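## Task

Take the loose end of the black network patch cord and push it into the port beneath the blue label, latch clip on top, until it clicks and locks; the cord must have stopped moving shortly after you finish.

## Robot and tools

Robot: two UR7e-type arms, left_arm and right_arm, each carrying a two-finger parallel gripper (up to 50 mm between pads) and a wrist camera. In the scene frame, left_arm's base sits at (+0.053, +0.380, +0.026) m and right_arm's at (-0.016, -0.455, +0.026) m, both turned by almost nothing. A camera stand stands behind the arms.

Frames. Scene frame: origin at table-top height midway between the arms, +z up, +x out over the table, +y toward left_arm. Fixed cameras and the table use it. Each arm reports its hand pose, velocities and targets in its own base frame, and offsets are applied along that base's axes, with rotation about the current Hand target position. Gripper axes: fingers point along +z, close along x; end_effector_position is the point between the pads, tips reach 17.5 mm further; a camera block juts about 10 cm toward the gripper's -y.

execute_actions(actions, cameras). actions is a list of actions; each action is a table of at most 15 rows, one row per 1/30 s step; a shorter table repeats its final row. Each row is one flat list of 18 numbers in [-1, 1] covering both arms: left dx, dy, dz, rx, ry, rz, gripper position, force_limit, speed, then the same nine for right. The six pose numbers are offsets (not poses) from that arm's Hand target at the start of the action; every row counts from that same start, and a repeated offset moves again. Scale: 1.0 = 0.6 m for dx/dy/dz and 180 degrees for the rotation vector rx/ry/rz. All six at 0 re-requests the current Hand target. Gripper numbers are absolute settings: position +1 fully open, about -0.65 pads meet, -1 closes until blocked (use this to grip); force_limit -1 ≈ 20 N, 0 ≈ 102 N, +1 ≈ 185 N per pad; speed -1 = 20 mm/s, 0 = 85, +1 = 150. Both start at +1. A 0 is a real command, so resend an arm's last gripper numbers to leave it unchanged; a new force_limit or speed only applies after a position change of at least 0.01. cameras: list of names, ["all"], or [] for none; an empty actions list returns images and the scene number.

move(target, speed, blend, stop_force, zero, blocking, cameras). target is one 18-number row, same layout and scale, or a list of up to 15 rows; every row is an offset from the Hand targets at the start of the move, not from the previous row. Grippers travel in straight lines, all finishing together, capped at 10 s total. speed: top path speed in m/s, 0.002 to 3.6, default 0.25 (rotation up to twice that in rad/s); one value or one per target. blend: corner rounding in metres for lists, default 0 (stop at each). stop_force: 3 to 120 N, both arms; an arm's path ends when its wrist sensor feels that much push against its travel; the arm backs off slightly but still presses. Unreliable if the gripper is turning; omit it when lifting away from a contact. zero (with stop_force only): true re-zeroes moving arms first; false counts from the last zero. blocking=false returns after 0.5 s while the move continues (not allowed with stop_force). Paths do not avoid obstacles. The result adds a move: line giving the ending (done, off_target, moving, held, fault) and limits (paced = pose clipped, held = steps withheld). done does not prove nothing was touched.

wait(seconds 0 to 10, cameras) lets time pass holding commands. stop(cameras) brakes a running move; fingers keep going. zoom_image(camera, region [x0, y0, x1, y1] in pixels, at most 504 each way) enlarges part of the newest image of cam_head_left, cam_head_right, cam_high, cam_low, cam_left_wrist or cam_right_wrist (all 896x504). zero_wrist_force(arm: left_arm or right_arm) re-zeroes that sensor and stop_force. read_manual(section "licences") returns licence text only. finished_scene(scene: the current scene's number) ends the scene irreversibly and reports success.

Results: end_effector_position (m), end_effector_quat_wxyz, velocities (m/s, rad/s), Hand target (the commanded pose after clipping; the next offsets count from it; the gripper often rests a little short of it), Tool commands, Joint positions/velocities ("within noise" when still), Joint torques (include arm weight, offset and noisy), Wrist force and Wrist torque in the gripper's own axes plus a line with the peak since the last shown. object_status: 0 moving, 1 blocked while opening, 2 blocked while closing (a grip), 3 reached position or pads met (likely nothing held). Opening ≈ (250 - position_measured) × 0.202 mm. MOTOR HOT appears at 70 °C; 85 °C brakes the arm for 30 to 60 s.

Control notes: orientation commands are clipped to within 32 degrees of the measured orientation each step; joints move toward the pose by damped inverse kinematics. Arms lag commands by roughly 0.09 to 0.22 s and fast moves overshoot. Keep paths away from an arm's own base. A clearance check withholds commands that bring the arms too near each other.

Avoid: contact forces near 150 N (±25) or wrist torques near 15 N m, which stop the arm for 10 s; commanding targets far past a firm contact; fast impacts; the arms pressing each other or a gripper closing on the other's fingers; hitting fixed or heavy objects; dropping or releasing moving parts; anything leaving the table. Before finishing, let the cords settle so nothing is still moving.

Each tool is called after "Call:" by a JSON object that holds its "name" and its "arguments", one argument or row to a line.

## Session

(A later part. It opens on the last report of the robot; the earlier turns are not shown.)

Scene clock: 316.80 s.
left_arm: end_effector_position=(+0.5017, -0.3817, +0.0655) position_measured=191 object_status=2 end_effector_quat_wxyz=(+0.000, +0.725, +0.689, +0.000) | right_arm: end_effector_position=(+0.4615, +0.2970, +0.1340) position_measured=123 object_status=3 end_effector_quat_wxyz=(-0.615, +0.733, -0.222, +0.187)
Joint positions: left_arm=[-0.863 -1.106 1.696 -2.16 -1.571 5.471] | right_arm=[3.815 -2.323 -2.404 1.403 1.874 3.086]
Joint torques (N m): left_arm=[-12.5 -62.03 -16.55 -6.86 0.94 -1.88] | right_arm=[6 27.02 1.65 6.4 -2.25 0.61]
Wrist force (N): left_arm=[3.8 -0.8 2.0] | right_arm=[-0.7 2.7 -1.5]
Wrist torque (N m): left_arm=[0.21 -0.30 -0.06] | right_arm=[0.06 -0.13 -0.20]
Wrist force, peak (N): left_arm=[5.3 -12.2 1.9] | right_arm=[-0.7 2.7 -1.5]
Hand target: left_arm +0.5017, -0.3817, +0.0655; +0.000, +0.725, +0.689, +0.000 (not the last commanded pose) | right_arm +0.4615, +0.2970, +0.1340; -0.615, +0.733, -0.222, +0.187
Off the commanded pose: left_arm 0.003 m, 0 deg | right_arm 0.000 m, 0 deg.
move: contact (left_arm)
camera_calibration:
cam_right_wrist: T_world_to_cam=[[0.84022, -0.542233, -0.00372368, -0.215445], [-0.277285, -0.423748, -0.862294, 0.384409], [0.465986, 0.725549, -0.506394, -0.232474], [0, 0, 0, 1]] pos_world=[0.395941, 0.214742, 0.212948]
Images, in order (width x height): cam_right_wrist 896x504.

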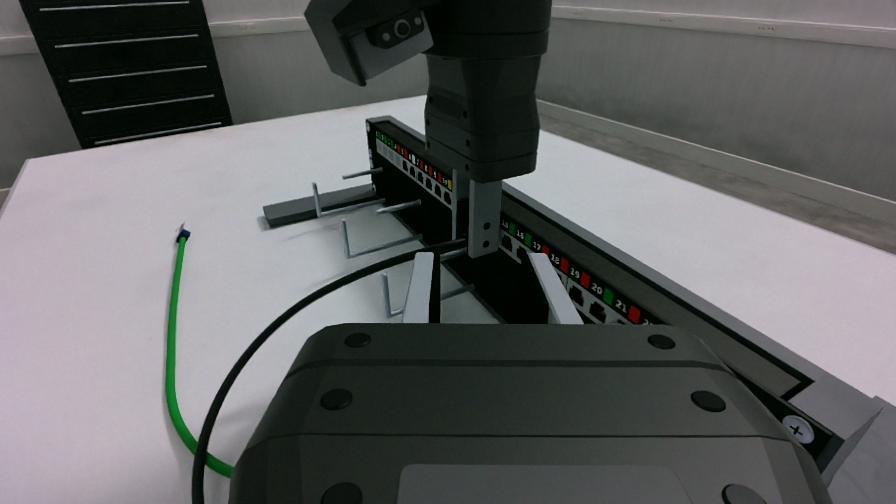

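Call:
{"name": "move", "arguments": {
  "target": [0.0078,-0.0004,0,0,0,0,-1,-0.5,-0.95,0,0,0,0,0,0,0.2,-0.8,-0.9],
  "speed": 0.01,
  "stop_force": 45,
  "cameras": ["cam_left_wrist","cam_right_wrist"]
}}

Call:
{"name": "zoom_image", "arguments": {
  "camera": "cam_left_wrist",
  "region": [410, 230, 570, 340]
}}

Scene clock: 321.83 s.
left_arm: end_effector_position=(+0.5064, -0.3820, +0.0655) position_measured=191 object_status=2 end_effector_quat_wxyz=(+0.000, +0.725, +0.689, +0.000) | right_arm: end_effector_position=(+0.4615, +0.2970, +0.1340) position_measured=123 object_status=3 end_effector_quat_wxyz=(-0.615, +0.733, -0.222, +0.187)
Joint positions: left_arm=[-0.858 -1.099 1.683 -2.156 -1.571 5.476] | right_arm=[3.815 -2.323 -2.404 1.403 1.874 3.086]
Joint torques (N m): left_arm=[17.73 -35.67 -33.75 -2.02 1.17 2.52] | right_arm=[6.22 27.32 1.82 6.36 -2.15 0.61]
Wrist force (N): left_arm=[1.8 -16.7 0.9] | right_arm=[-0.9 2.4 -1.2]
Wrist torque (N m): left_arm=[-0.17 -0.37 -0.04] | right_arm=[0.02 -0.09 -0.20]
Wrist force, peak (N): left_arm=[6.2 -18.2 1.3] | right_arm=[-0.8 2.7 -1.5]
Hand target: left_arm +0.5064, -0.3820, +0.0655; +0.000, +0.725, +0.689, +0.000 | right_arm +0.4615, +0.2970, +0.1340; -0.615, +0.733, -0.222, +0.187
Off the commanded pose: left_arm 0.000 m, 0 deg | right_arm 0.000 m, 0 deg.
move: done
camera_calibration:
cam_left_wrist: T_world_to_cam=[[0.0685653, 0.997646, -0.000689055, 0.354014], [0.934467, -0.0639813, 0.350253, -0.507103], [0.349385, -0.0246591, -0.936655, 0.00384737], [0, 0, 0, 1]] pos_world=[0.448254, -0.385531, 0.181462]
cam_right_wrist: T_world_to_cam=[[0.84022, -0.542233, -0.00372368, -0.215445], [-0.277285, -0.423748, -0.862294, 0.384409], [0.465986, 0.725549, -0.506394, -0.232474], [0, 0, 0, 1]] pos_world=[0.395941, 0.214742, 0.212948]
Images, in order (width x height): cam_left_wrist 896x504, cam_right_wrist 896x504.

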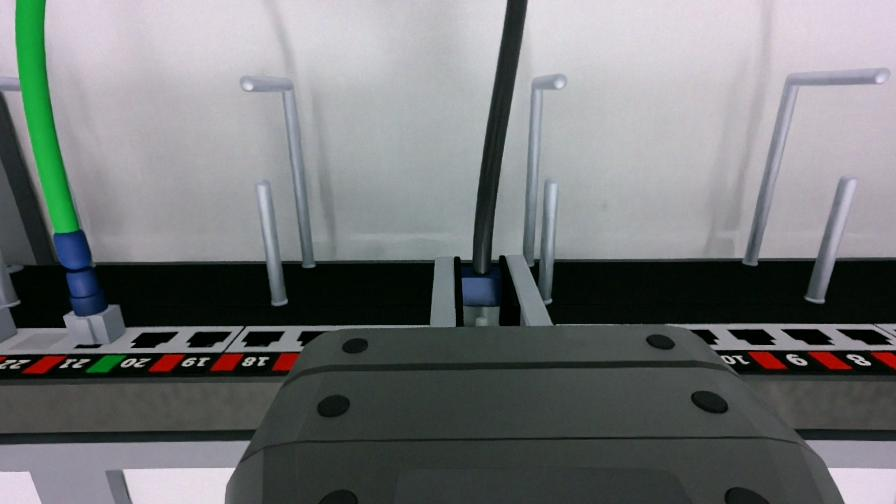

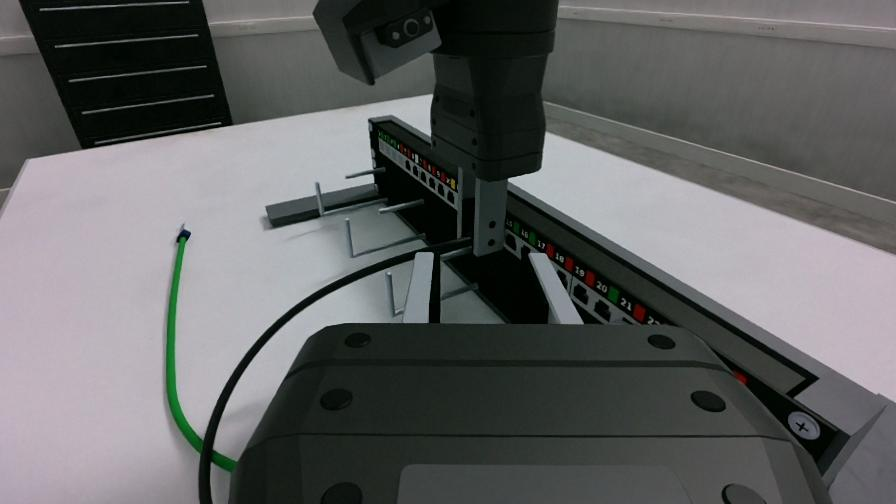

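Scaled by 3.150 from the camera's 896x504 image, which has a finer 1280x720 frame.

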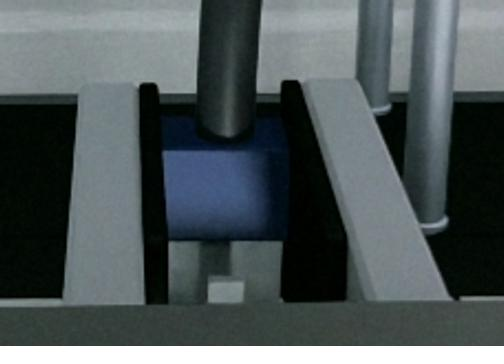

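Call:
{"name": "zoom_image", "arguments": {
  "camera": "cam_left_wrist",
  "region": [30, 220, 190, 380]
}}

Call:
{"name": "zoom_image", "arguments": {
  "camera": "cam_right_wrist",
  "region": [460, 180, 550, 280]
}}

Scaled by 3.150 from the camera's 896x504 image, which has a finer 1280x720 frame.

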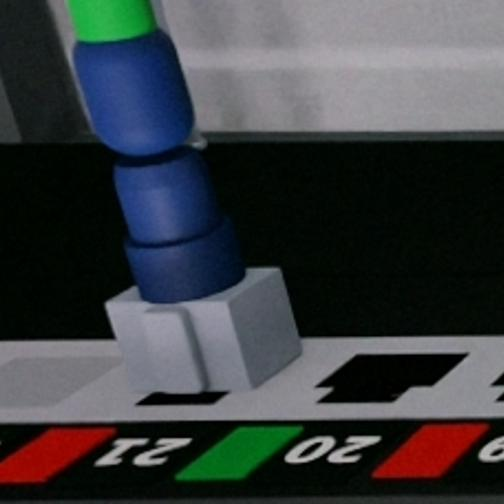

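Scaled by 5.040 from the camera's 896x504 image, which has a finer 1280x720 frame.

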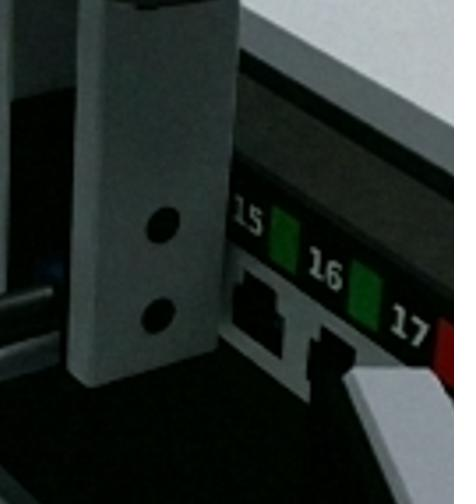

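Call:
{"name": "move", "arguments": {
  "target": [
    [0,0,0,0,0,0,-1,-0.5,-0.95,-0.12,-0.13,0.1,0,0,0,0.2,-0.8,-0.9],
    [0,0,0,0,0,0,-1,-0.5,-0.95,-0.05,-0.1,0.377,-0.08,0.15,-0.1,0.2,-0.8,-0.9],
    [0,0,0,0,0,0,-1,-0.5,-0.95,0.3,-0.02,0.4,-0.217,0.406,-0.259,0.2,-0.8,-0.9]
  ],
  "speed": 0.25,
  "blend": 0.03,
  "cameras": ["all"]
}}

Scene clock: 362.07 s.
left_arm: end_effector_position=(+0.5064, -0.3820, +0.0655) position_measured=191 object_status=2 end_effector_quat_wxyz=(+0.000, +0.725, +0.689, +0.000) | right_arm: end_effector_position=(+0.6415, +0.2850, +0.3740) position_measured=123 object_status=3 end_effector_quat_wxyz=(+0.000, +0.707, -0.707, +0.000)
Joint positions: left_arm=[-0.858 -1.099 1.683 -2.156 -1.571 5.476] | right_arm=[3.751 -2.089 -0.791 -1.832 1.57 3.751]
Joint torques (N m): left_arm=[17.61 -35.4 -33.08 -2.09 0.42 2.41] | right_arm=[-6.98 41.59 33.08 0.09 2.26 1.54]
Wrist force (N): left_arm=[1.4 -16.6 1.0] | right_arm=[0.0 -0.2 0.2]
Wrist torque (N m): left_arm=[-0.14 -0.31 -0.03] | right_arm=[-0.04 0.00 -0.06]
Wrist force, peak (N): left_arm=[1.7 -17.1 1.0] | right_arm=[-2.6 2.6 -2.4]
Hand target: left_arm +0.5064, -0.3820, +0.0655; +0.000, +0.725, +0.689, +0.000 | right_arm +0.6415, +0.2850, +0.3740; +0.000, +0.707, -0.707, +0.000
Off the commanded pose: left_arm 0.000 m, 0 deg | right_arm 0.000 m, 0 deg.
move: done
camera_calibration:
cam_left_wrist: T_world_to_cam=[[0.0685653, 0.997646, -0.000689055, 0.354014], [0.934467, -0.0639813, 0.350253, -0.507103], [0.349385, -0.0246591, -0.936655, 0.00384737], [0, 0, 0, 1]] pos_world=[0.448254, -0.385531, 0.181462]
cam_right_wrist: T_world_to_cam=[[-0.00213554, -0.999878, -0.0154811, 0.302904], [-0.937032, -0.00340578, 0.349227, 0.486443], [-0.349238, 0.0152521, -0.93691, 0.700282], [0, 0, 0, 1]] pos_world=[0.701024, 0.293843, 0.490912]

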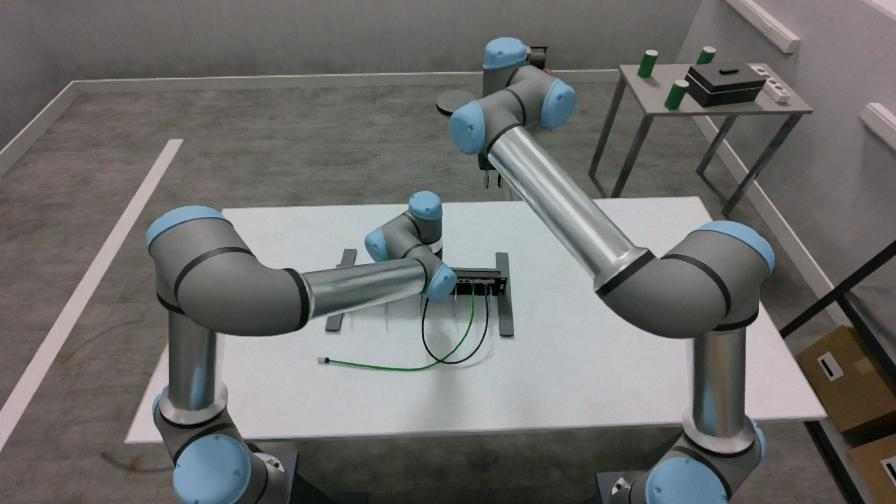

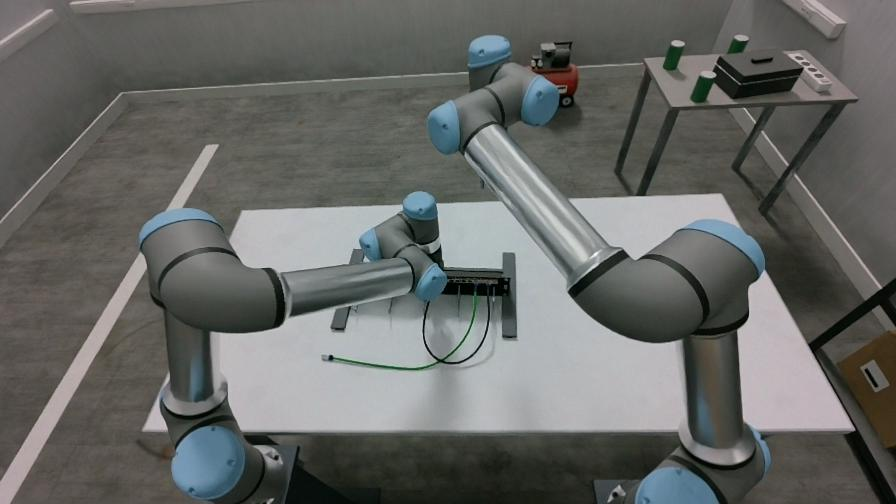

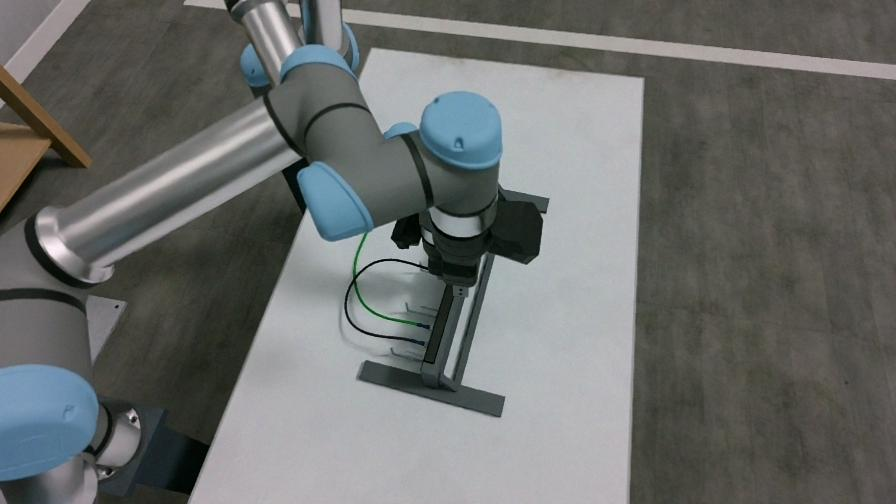

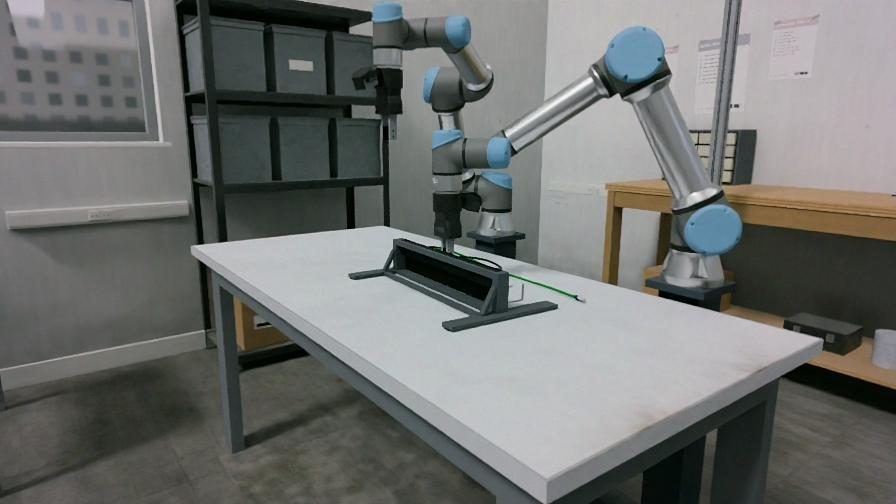

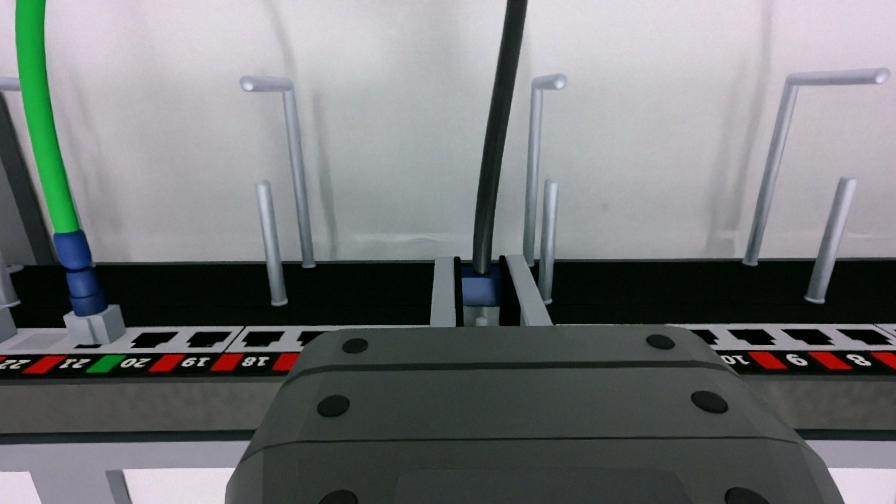

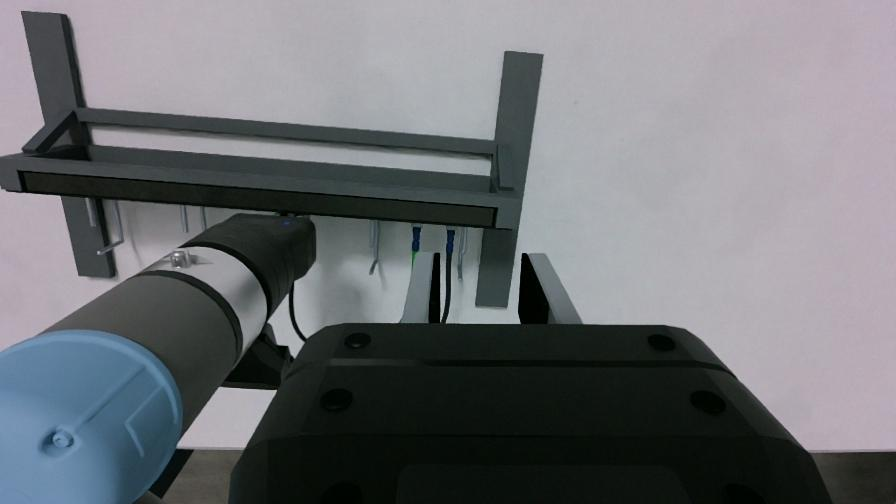

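Call:
{"name": "zoom_image", "arguments": {
  "camera": "cam_right_wrist",
  "region": [250, 90, 550, 260]
}}

Scaled by 1.680 from the camera's 896x504 image, which has a finer 1280x720 frame.

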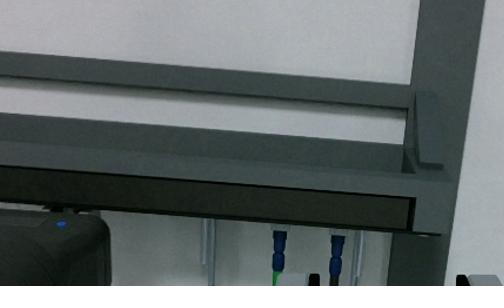

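Call:
{"name": "move", "arguments": {
  "target": [
    [0,0,0,0,0,0,-1,-0.5,-0.95,0.031,0.033,-0.3,0,0,0,-1,-0.8,-0.9],
    [0,0,0,0,0,0,-1,-0.5,-0.95,0.031,0.033,-0.521,0,0,0,-1,-0.8,-0.9]
  ],
  "speed": 0.15,
  "cameras": ["cam_low","cam_right_wrist"]
}}

Call:
{"name": "move", "arguments": {
  "target": [0,0,0,0,0,0,-1,-0.5,-0.95,-0.07,0,0,0,0,0,-1,-0.8,-0.9],
  "speed": 0.015,
  "stop_force": 8,
  "cameras": ["cam_low","cam_right_wrist"]
}}

Call:
{"name": "zoom_image", "arguments": {
  "camera": "cam_low",
  "region": [350, 180, 550, 320]
}}

Scene clock: 378.13 s.
left_arm: end_effector_position=(+0.5064, -0.3820, +0.0655) position_measured=191 object_status=2 end_effector_quat_wxyz=(+0.000, +0.725, +0.689, +0.000) | right_arm: end_effector_position=(+0.6601, +0.3049, +0.0616) position_measured=251 object_status=3 end_effector_quat_wxyz=(+0.000, +0.707, -0.707, +0.000)
Joint positions: left_arm=[-0.858 -1.099 1.683 -2.156 -1.571 5.476] | right_arm=[3.759 -2.241 -1.363 -1.109 1.57 3.759]
Joint torques (N m): left_arm=[16.13 -35.64 -33.31 -2.13 -0.14 2.42] | right_arm=[-2.89 46.82 16.21 6.82 -1.83 -0.24]
Wrist force (N): left_arm=[1.9 -16.7 0.9] | right_arm=[0.1 -0.2 -0.1]
Wrist torque (N m): left_arm=[-0.16 -0.39 -0.03] | right_arm=[-0.04 -0.01 -0.06]
Wrist force, peak (N): left_arm=[1.5 -17.2 1.0] | right_arm=[-0.1 -0.4 1.4]
Hand target: left_arm +0.5064, -0.3820, +0.0655; +0.000, +0.725, +0.689, +0.000 | right_arm +0.6601, +0.3048, +0.0614; +0.000, +0.707, -0.707, +0.000
Off the commanded pose: left_arm 0.000 m, 0 deg | right_arm 0.000 m, 0 deg.
move: done
camera_calibration:
cam_right_wrist: T_world_to_cam=[[-0.00210406, -0.999879, -0.0153871, 0.317966], [-0.936954, -0.00340581, 0.349436, 0.612944], [-0.349447, 0.0151522, -0.936834, 0.413953], [0, 0, 0, 1]] pos_world=[0.719624, 0.313743, 0.178512]
Images, in order (width x height): cam_low 896x504, cam_right_wrist 896x504.

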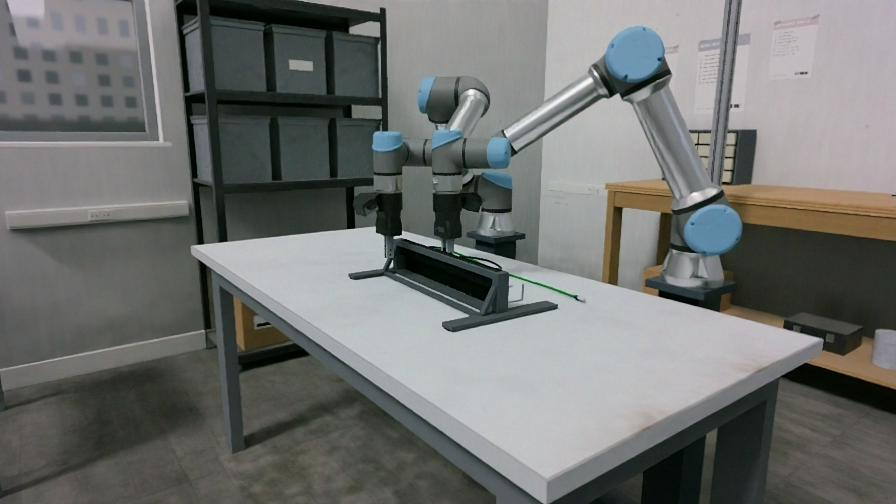

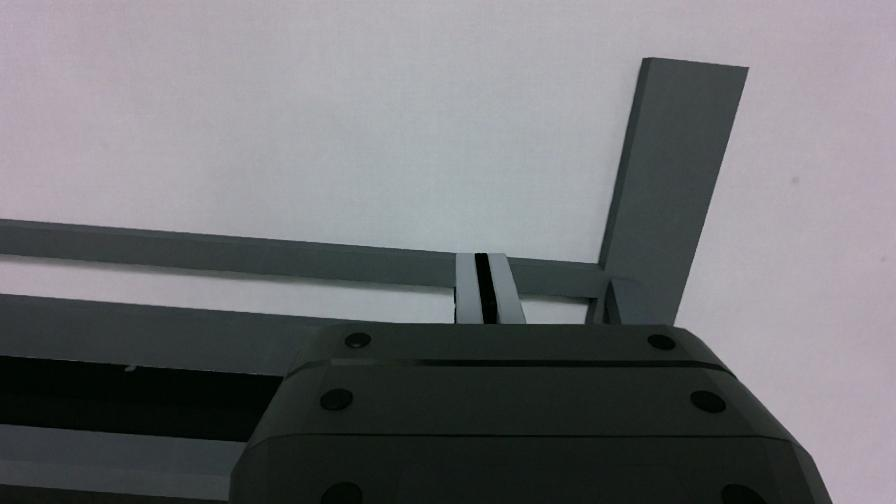

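Scene clock: 381.93 s.
left_arm: end_effector_position=(+0.5064, -0.3820, +0.0655) position_measured=191 object_status=2 end_effector_quat_wxyz=(+0.000, +0.725, +0.689, +0.000) | right_arm: end_effector_position=(+0.6181, +0.3048, +0.0614) position_measured=251 object_status=3 end_effector_quat_wxyz=(+0.000, +0.707, -0.707, +0.000)
Joint positions: left_arm=[-0.858 -1.099 1.683 -2.156 -1.571 5.476] | right_arm=[3.795 -2.16 -1.502 -1.05 1.57 3.795]
Joint torques (N m): left_arm=[16.05 -35.93 -32.91 -2.18 -0.3 2.5] | right_arm=[6.52 61.31 16 6.85 1.39 1.61]
Wrist force (N): left_arm=[1.6 -16.5 1.0] | right_arm=[0.2 -0.2 0.2]
Wrist torque (N m): left_arm=[-0.14 -0.33 -0.03] | right_arm=[-0.04 -0.03 -0.06]
Wrist force, peak (N): left_arm=[1.9 -17.0 1.1] | right_arm=[0.5 -0.2 0.1]
Hand target: left_arm +0.5064, -0.3820, +0.0655; +0.000, +0.725, +0.689, +0.000 | right_arm +0.6181, +0.3048, +0.0614; +0.000, +0.707, -0.707, +0.000
Off the commanded pose: left_arm 0.000 m, 0 deg | right_arm 0.000 m, 0 deg.
move: done
camera_calibration:
cam_right_wrist: T_world_to_cam=[[-0.00210367, -0.999879, -0.0153872, 0.317875], [-0.936954, -0.00340623, 0.349436, 0.573662], [-0.349447, 0.0151522, -0.936834, 0.399088], [0, 0, 0, 1]] pos_world=[0.677624, 0.313743, 0.178312]
Images, in order (width x height): cam_low 896x504, cam_right_wrist 896x504.

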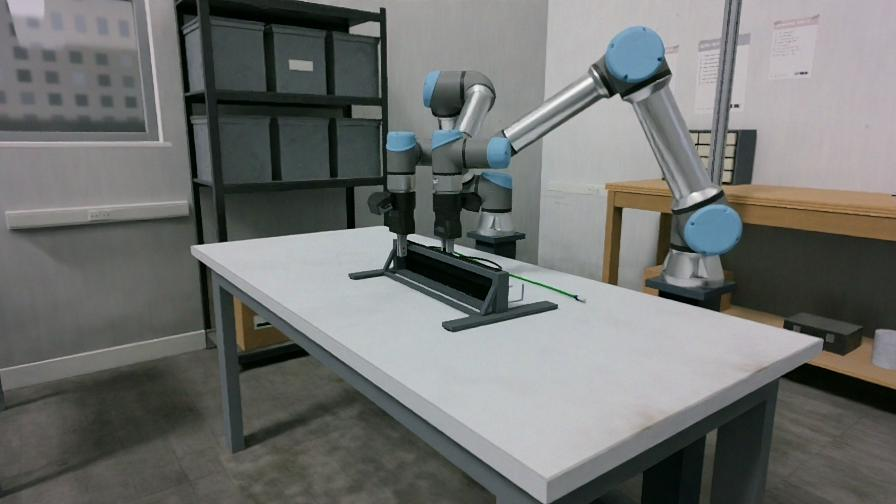

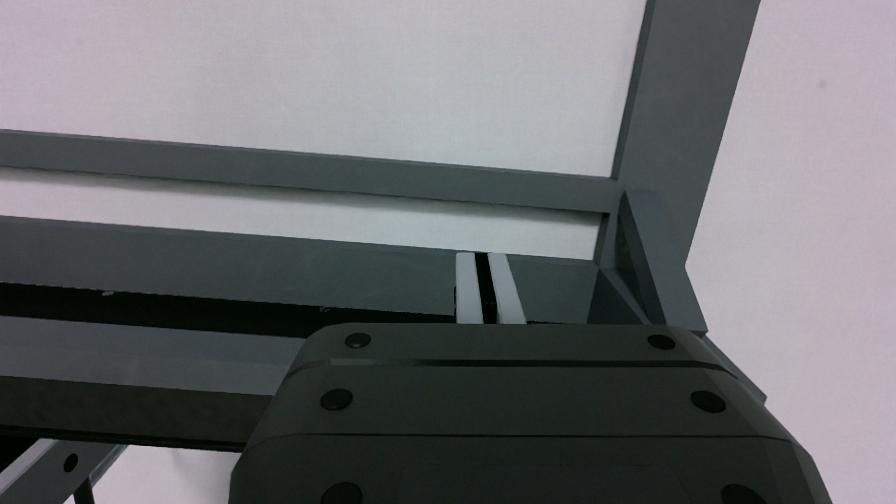

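Scaled by 2.520 from the camera's 896x504 image, which has a finer 1280x720 frame.

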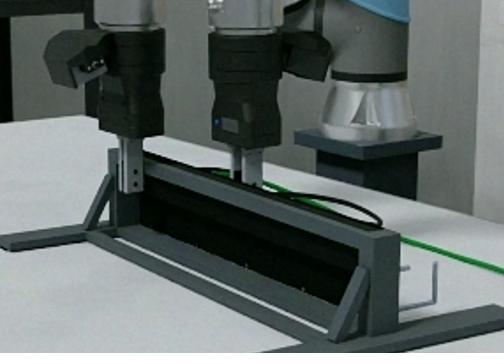

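Call:
{"name": "move", "arguments": {
  "target": [0,0,0,0,0,0,-1,-0.5,-0.95,-0.05,0,0,0,0,0,-1,-0.8,-0.9],
  "speed": 0.012,
  "stop_force": 6,
  "cameras": ["cam_low","cam_left_wrist"]
}}

Call:
{"name": "zoom_image", "arguments": {
  "camera": "cam_low",
  "region": [350, 180, 550, 320]
}}

Scene clock: 386.53 s.
left_arm: end_effector_position=(+0.5064, -0.3820, +0.0655) position_measured=191 object_status=2 end_effector_quat_wxyz=(+0.000, +0.725, +0.689, +0.000) | right_arm: end_effector_position=(+0.6161, +0.3048, +0.0614) position_measured=251 object_status=3 end_effector_quat_wxyz=(+0.000, +0.707, -0.707, +0.000)
Joint positions: left_arm=[-0.858 -1.099 1.683 -2.156 -1.571 5.476] | right_arm=[3.796 -2.157 -1.508 -1.047 1.57 3.797]
Joint torques (N m): left_arm=[17.07 -37.53 -33.44 -3.35 0.94 2.65] | right_arm=[-6.58 41.73 30.77 -0.42 1.16 -0.45]
Wrist force (N): left_arm=[2.4 -15.3 1.3] | right_arm=[0.2 -2.4 -0.9]
Wrist torque (N m): left_arm=[-0.16 -0.38 -0.04] | right_arm=[0.00 0.00 -0.05]
Wrist force, peak (N): left_arm=[2.4 -17.7 0.6] | right_arm=[-0.1 -14.2 4.2]
Hand target: left_arm +0.5064, -0.3820, +0.0655; +0.000, +0.725, +0.689, +0.000 | right_arm +0.6161, +0.3048, +0.0614; +0.000, +0.707, -0.707, +0.000 (not the last commanded pose)
Off the commanded pose: left_arm 0.000 m, 0 deg | right_arm 0.028 m, 0 deg.
move: contact (right_arm)
camera_calibration:
cam_left_wrist: T_world_to_cam=[[0.0685653, 0.997646, -0.000689055, 0.354014], [0.934467, -0.0639813, 0.350253, -0.507103], [0.349385, -0.0246591, -0.936655, 0.00384737], [0, 0, 0, 1]] pos_world=[0.448254, -0.385531, 0.181462]
Images, in order (width x height): cam_low 896x504, cam_left_wrist 896x504.

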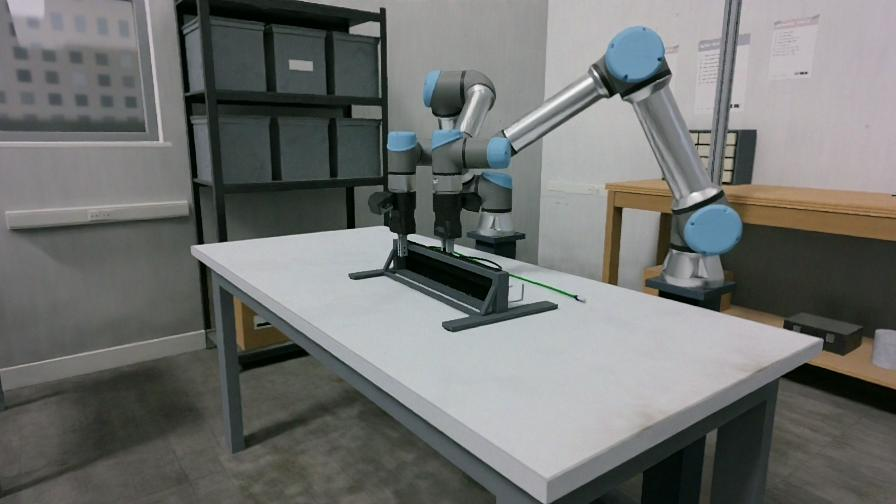

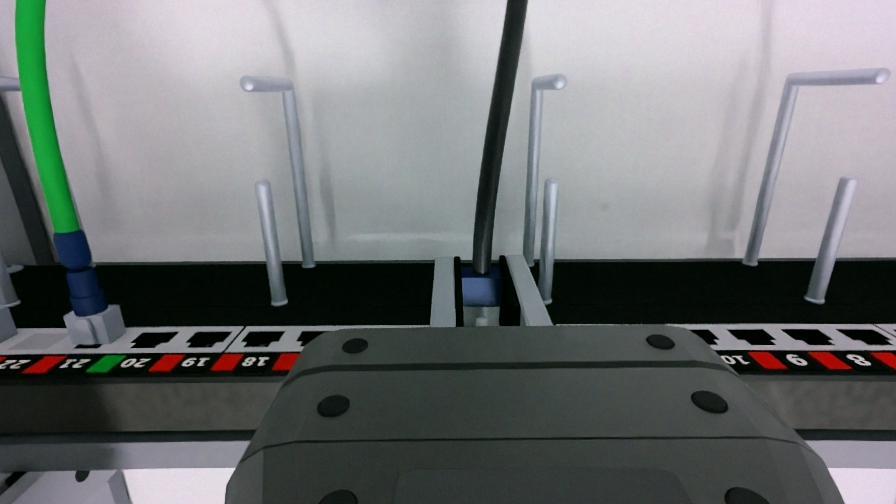

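Scaled by 2.520 from the camera's 896x504 image, which has a finer 1280x720 frame.

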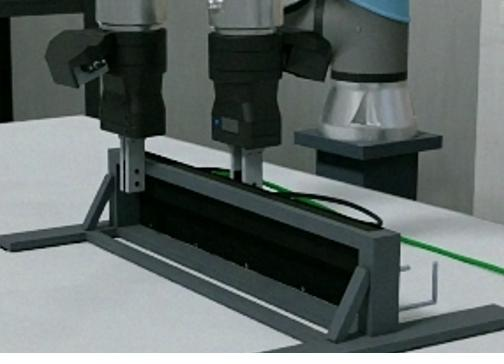

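Call:
{"name": "move", "arguments": {
  "target": [0.0083,-0.0004,0,0,0,0,-1,-0.5,-0.95,0,0,0,0,0,0,-1,-0.8,-0.9],
  "speed": 0.012,
  "stop_force": 50,
  "cameras": ["cam_low","cam_left_wrist"]
}}

Call:
{"name": "zoom_image", "arguments": {
  "camera": "cam_left_wrist",
  "region": [410, 230, 570, 340]
}}

Scene clock: 391.30 s.
left_arm: end_effector_position=(+0.5096, -0.3821, +0.0654) position_measured=191 object_status=2 end_effector_quat_wxyz=(+0.000, +0.725, +0.689, +0.000) | right_arm: end_effector_position=(+0.6162, +0.3048, +0.0614) position_measured=251 object_status=3 end_effector_quat_wxyz=(+0.000, +0.707, -0.707, +0.000)
Joint positions: left_arm=[-0.854 -1.093 1.675 -2.152 -1.571 5.48] | right_arm=[3.796 -2.157 -1.508 -1.047 1.57 3.797]
Joint torques (N m): left_arm=[-7.15 -64.07 -21.3 -10.69 5.16 -1.95] | right_arm=[14.23 63 17.08 -0.36 1.08 -0.35]
Wrist force (N): left_arm=[4.0 -22.5 1.0] | right_arm=[3.8 -19.9 4.6]
Wrist torque (N m): left_arm=[-0.22 -0.36 -0.08] | right_arm=[-0.33 0.04 0.04]
Wrist force, peak (N): left_arm=[5.1 -32.0 -0.6] | right_arm=[4.8 -24.0 6.4]
Hand target: left_arm +0.5096, -0.3821, +0.0654; +0.000, +0.725, +0.689, +0.000 (not the last commanded pose) | right_arm +0.6161, +0.3048, +0.0614; +0.000, +0.707, -0.707, +0.000
Off the commanded pose: left_arm 0.002 m, 0 deg | right_arm 0.000 m, 0 deg.
move: held (left_arm; a check stopped the path); limits=held
pose unreachable (left arm): on one or more control steps of this call, first in action 0 (counted from 0), this arm could not follow its commanded pose, so it was not sent that pose on those steps. It may still have moved: this result reports where it is.
cause: moving toward the commanded pose would bring a part of the arm too close to another arm (a part of this arm just beyond joint 3 (elbow) and a part of the right arm just beyond its joint 3 (elbow), along the way the arms are being sent, or toward where that arm still pushes).
camera_calibration:
cam_left_wrist: T_world_to_cam=[[0.0685653, 0.997646, -0.000689055, 0.353895], [0.934467, -0.0639813, 0.350253, -0.5101], [0.349385, -0.0246591, -0.936655, 0.00272688], [0, 0, 0, 1]] pos_world=[0.451454, -0.385631, 0.181462]
Images, in order (width x height): cam_low 896x504, cam_left_wrist 896x504.

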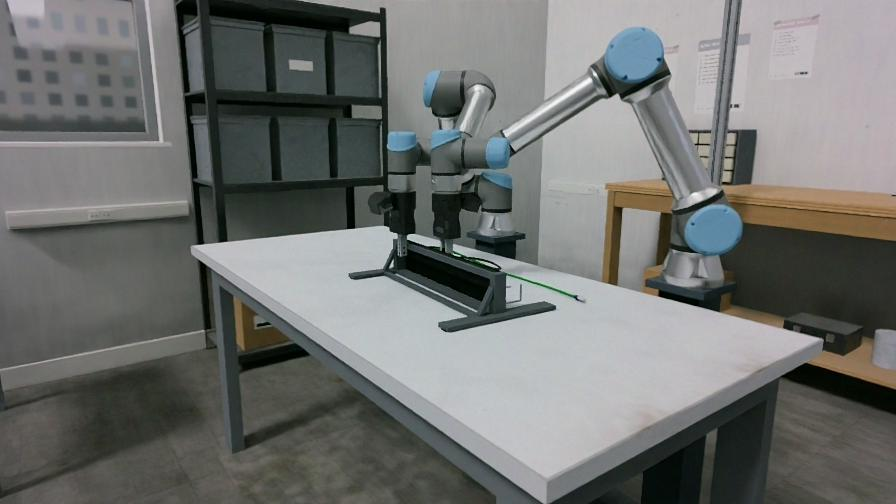

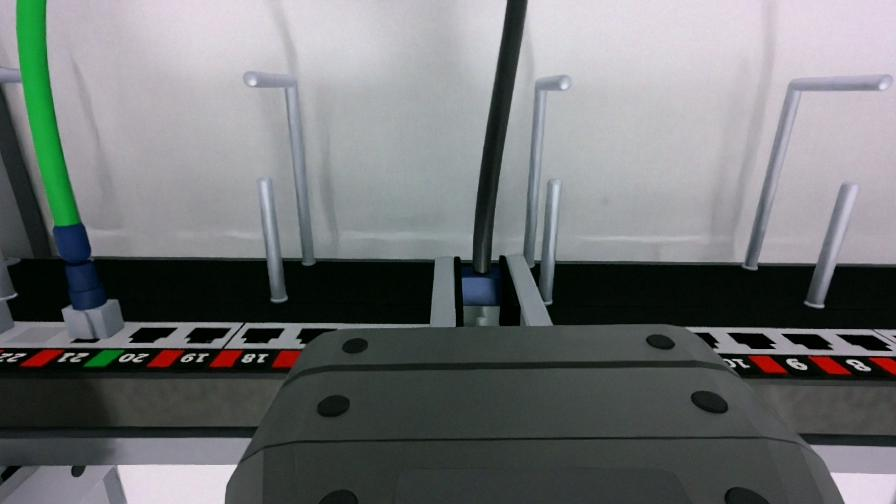

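Scaled by 3.150 from the camera's 896x504 image, which has a finer 1280x720 frame.

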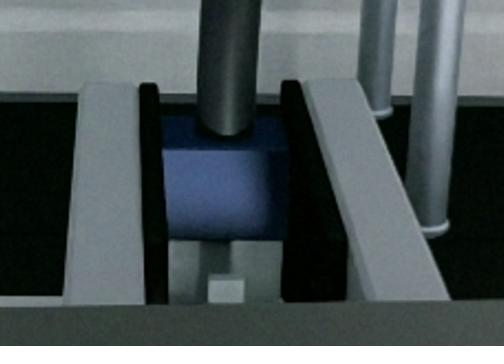

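Call:
{"name": "move", "arguments": {
  "target": [
    [0,0,0,0,0,0,-1,-0.5,-0.95,0.075,0,0,0,0,0,-1,-0.8,-0.9],
    [0,0,0,0,0,0,-1,-0.5,-0.95,0.1,0,0.33,0,0,0,-1,-0.8,-0.9],
    [0,0,0,0,0,0,-1,-0.5,-0.95,0.14,0.134,0.3,-0.196,0.196,-0.472,-1,-0.8,-0.9],
    [0,0,0,0,0,0,-1,-0.5,-0.95,0.085,0.134,0.033,-0.196,0.196,-0.472,-1,-0.8,-0.9]
  ],
  "speed": 0.2,
  "blend": [0.01,0.02,0.02,0],
  "cameras": ["all"]
}}

Call:
{"name": "zoom_image", "arguments": {
  "camera": "cam_low",
  "region": [350, 180, 550, 320]
}}

Scene clock: 421.13 s.
left_arm: end_effector_position=(+0.5096, -0.3821, +0.0654) position_measured=191 object_status=2 end_effector_quat_wxyz=(+0.000, +0.725, +0.689, +0.000) | right_arm: end_effector_position=(+0.6780, +0.3846, +0.1412) position_measured=251 object_status=3 end_effector_quat_wxyz=(-0.279, +0.032, +0.957, +0.075)
Joint positions: left_arm=[-0.854 -1.093 1.675 -2.152 -1.571 5.48] | right_arm=[3.691 -2.833 -0.035 -2.258 1.998 5.238]
Joint torques (N m): left_arm=[-5.33 -63.34 -29.82 -1.88 -0.38 -2.04] | right_arm=[-6.31 81.48 28 5.14 3.27 0.91]
Wrist force (N): left_arm=[2.5 -11.9 3.2] | right_arm=[-0.4 0.5 0.0]
Wrist torque (N m): left_arm=[-0.08 -0.40 -0.04] | right_arm=[0.12 -0.15 0.05]
Wrist force, peak (N): left_arm=[4.0 -23.1 1.1] | right_arm=[3.6 -20.7 6.2]
Hand target: left_arm +0.5096, -0.3821, +0.0654; +0.000, +0.725, +0.689, +0.000 | right_arm +0.6781, +0.3846, +0.1415; -0.278, +0.032, +0.957, +0.075 (not the last commanded pose)
Off the commanded pose: left_arm 0.000 m, 0 deg | right_arm 0.061 m, 16 deg.
elbow stopped short (right arm): the move would have taken joint 3 (elbow) straighter than the controller allows.
move: held (right_arm; a check stopped the path); path passed 3 of 4 targets; limits=held
pose unreachable (right arm): on one or more control steps of this call, first in action 0 (counted from 0), this arm could not follow its commanded pose, so it was not sent that pose on those steps. It may still have moved: this result reports where it is.
cause: moving toward the commanded pose would bring a part of the arm too close to another arm (a part of this arm just beyond joint 3 (elbow) and a part of the left arm just beyond its joint 5 (wrist 2), at the place that arm is still heading or pushing toward).
camera_calibration:
cam_left_wrist: T_world_to_cam=[[0.0685653, 0.997646, -0.000689055, 0.353895], [0.934467, -0.0639813, 0.350253, -0.5101], [0.349385, -0.0246591, -0.936655, 0.00272688], [0, 0, 0, 1]] pos_world=[0.451454, -0.385631, 0.181462]
cam_right_wrist: T_world_to_cam=[[-0.850684, 0.0243687, 0.525112, 0.504048], [0.278825, 0.867746, 0.411428, -0.565813], [-0.445638, 0.49641, -0.744973, 0.346556], [0, 0, 0, 1]] pos_world=[0.740987, 0.306665, 0.226284]

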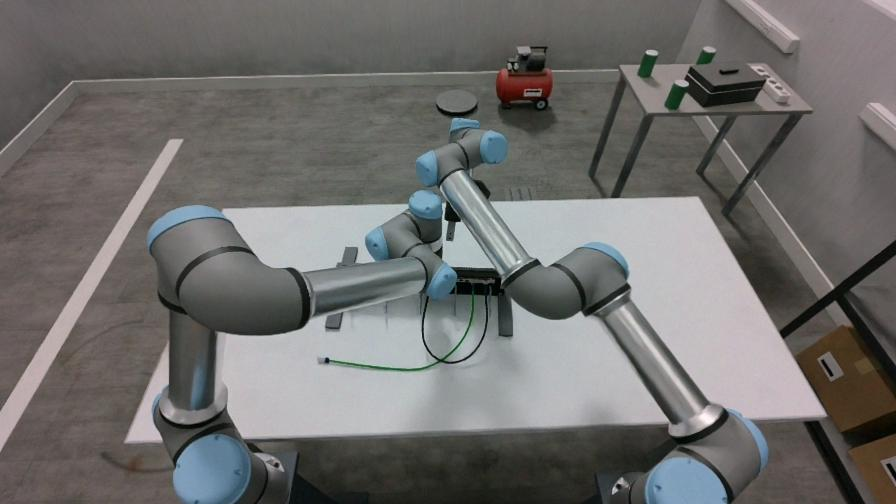

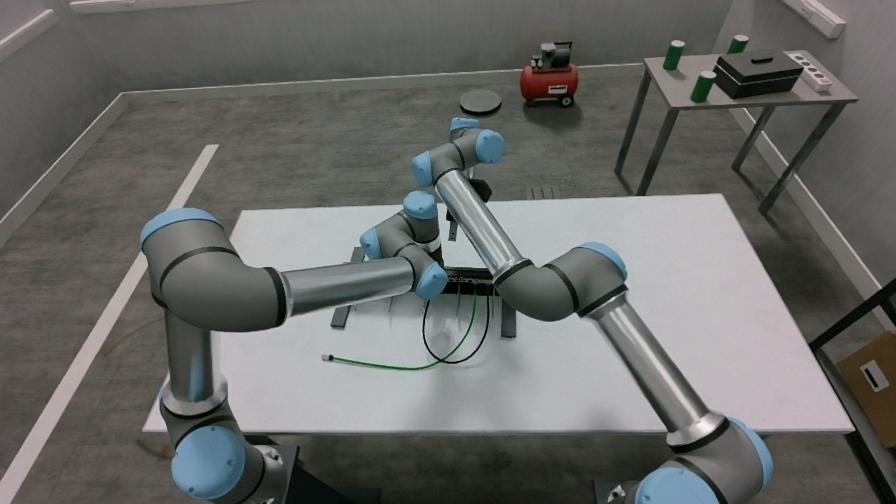

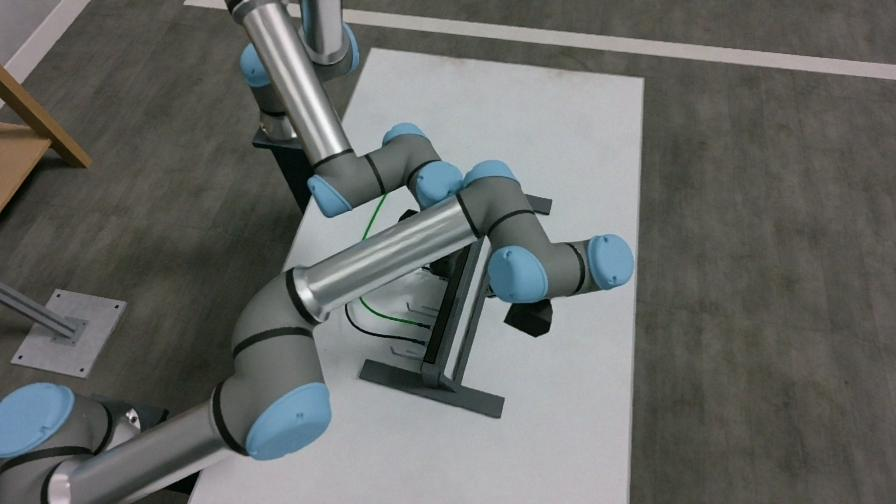

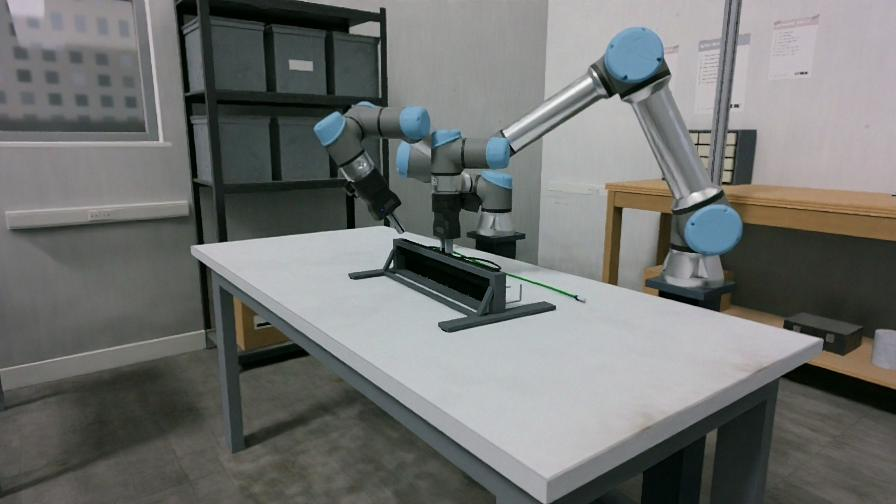

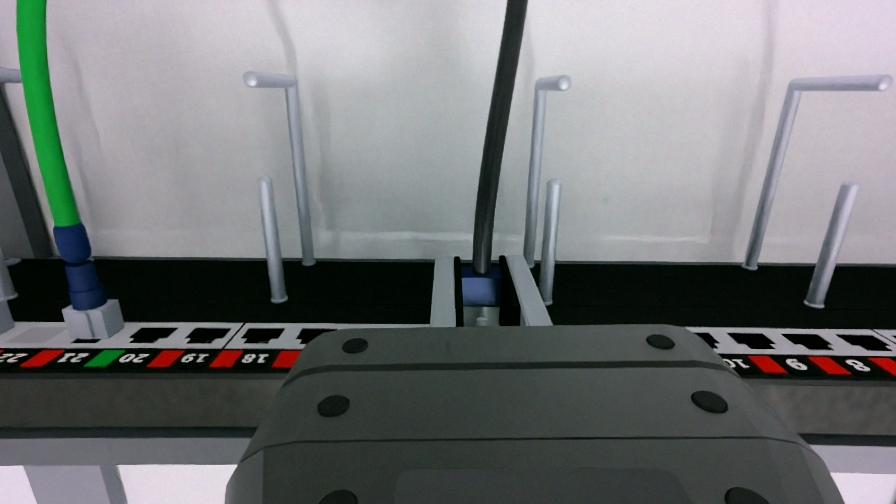

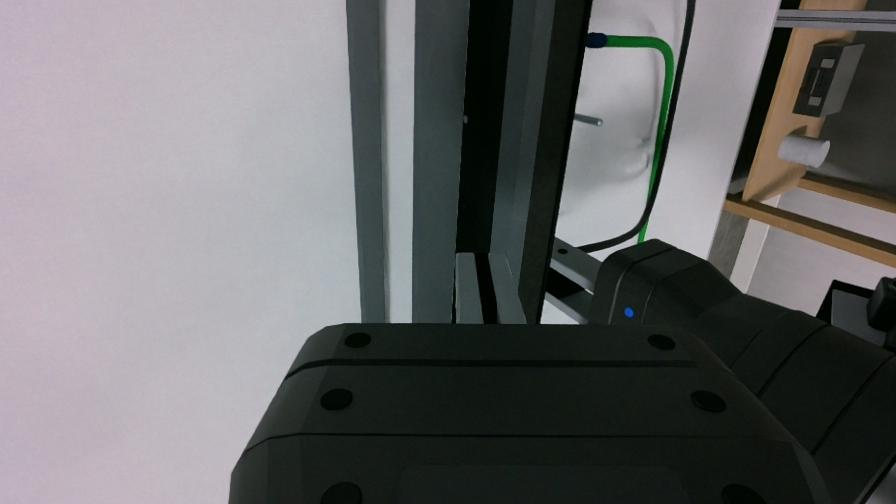

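Scaled by 2.520 from the camera's 896x504 image, which has a finer 1280x720 frame.

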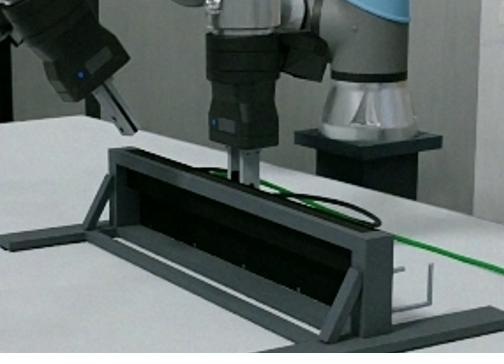

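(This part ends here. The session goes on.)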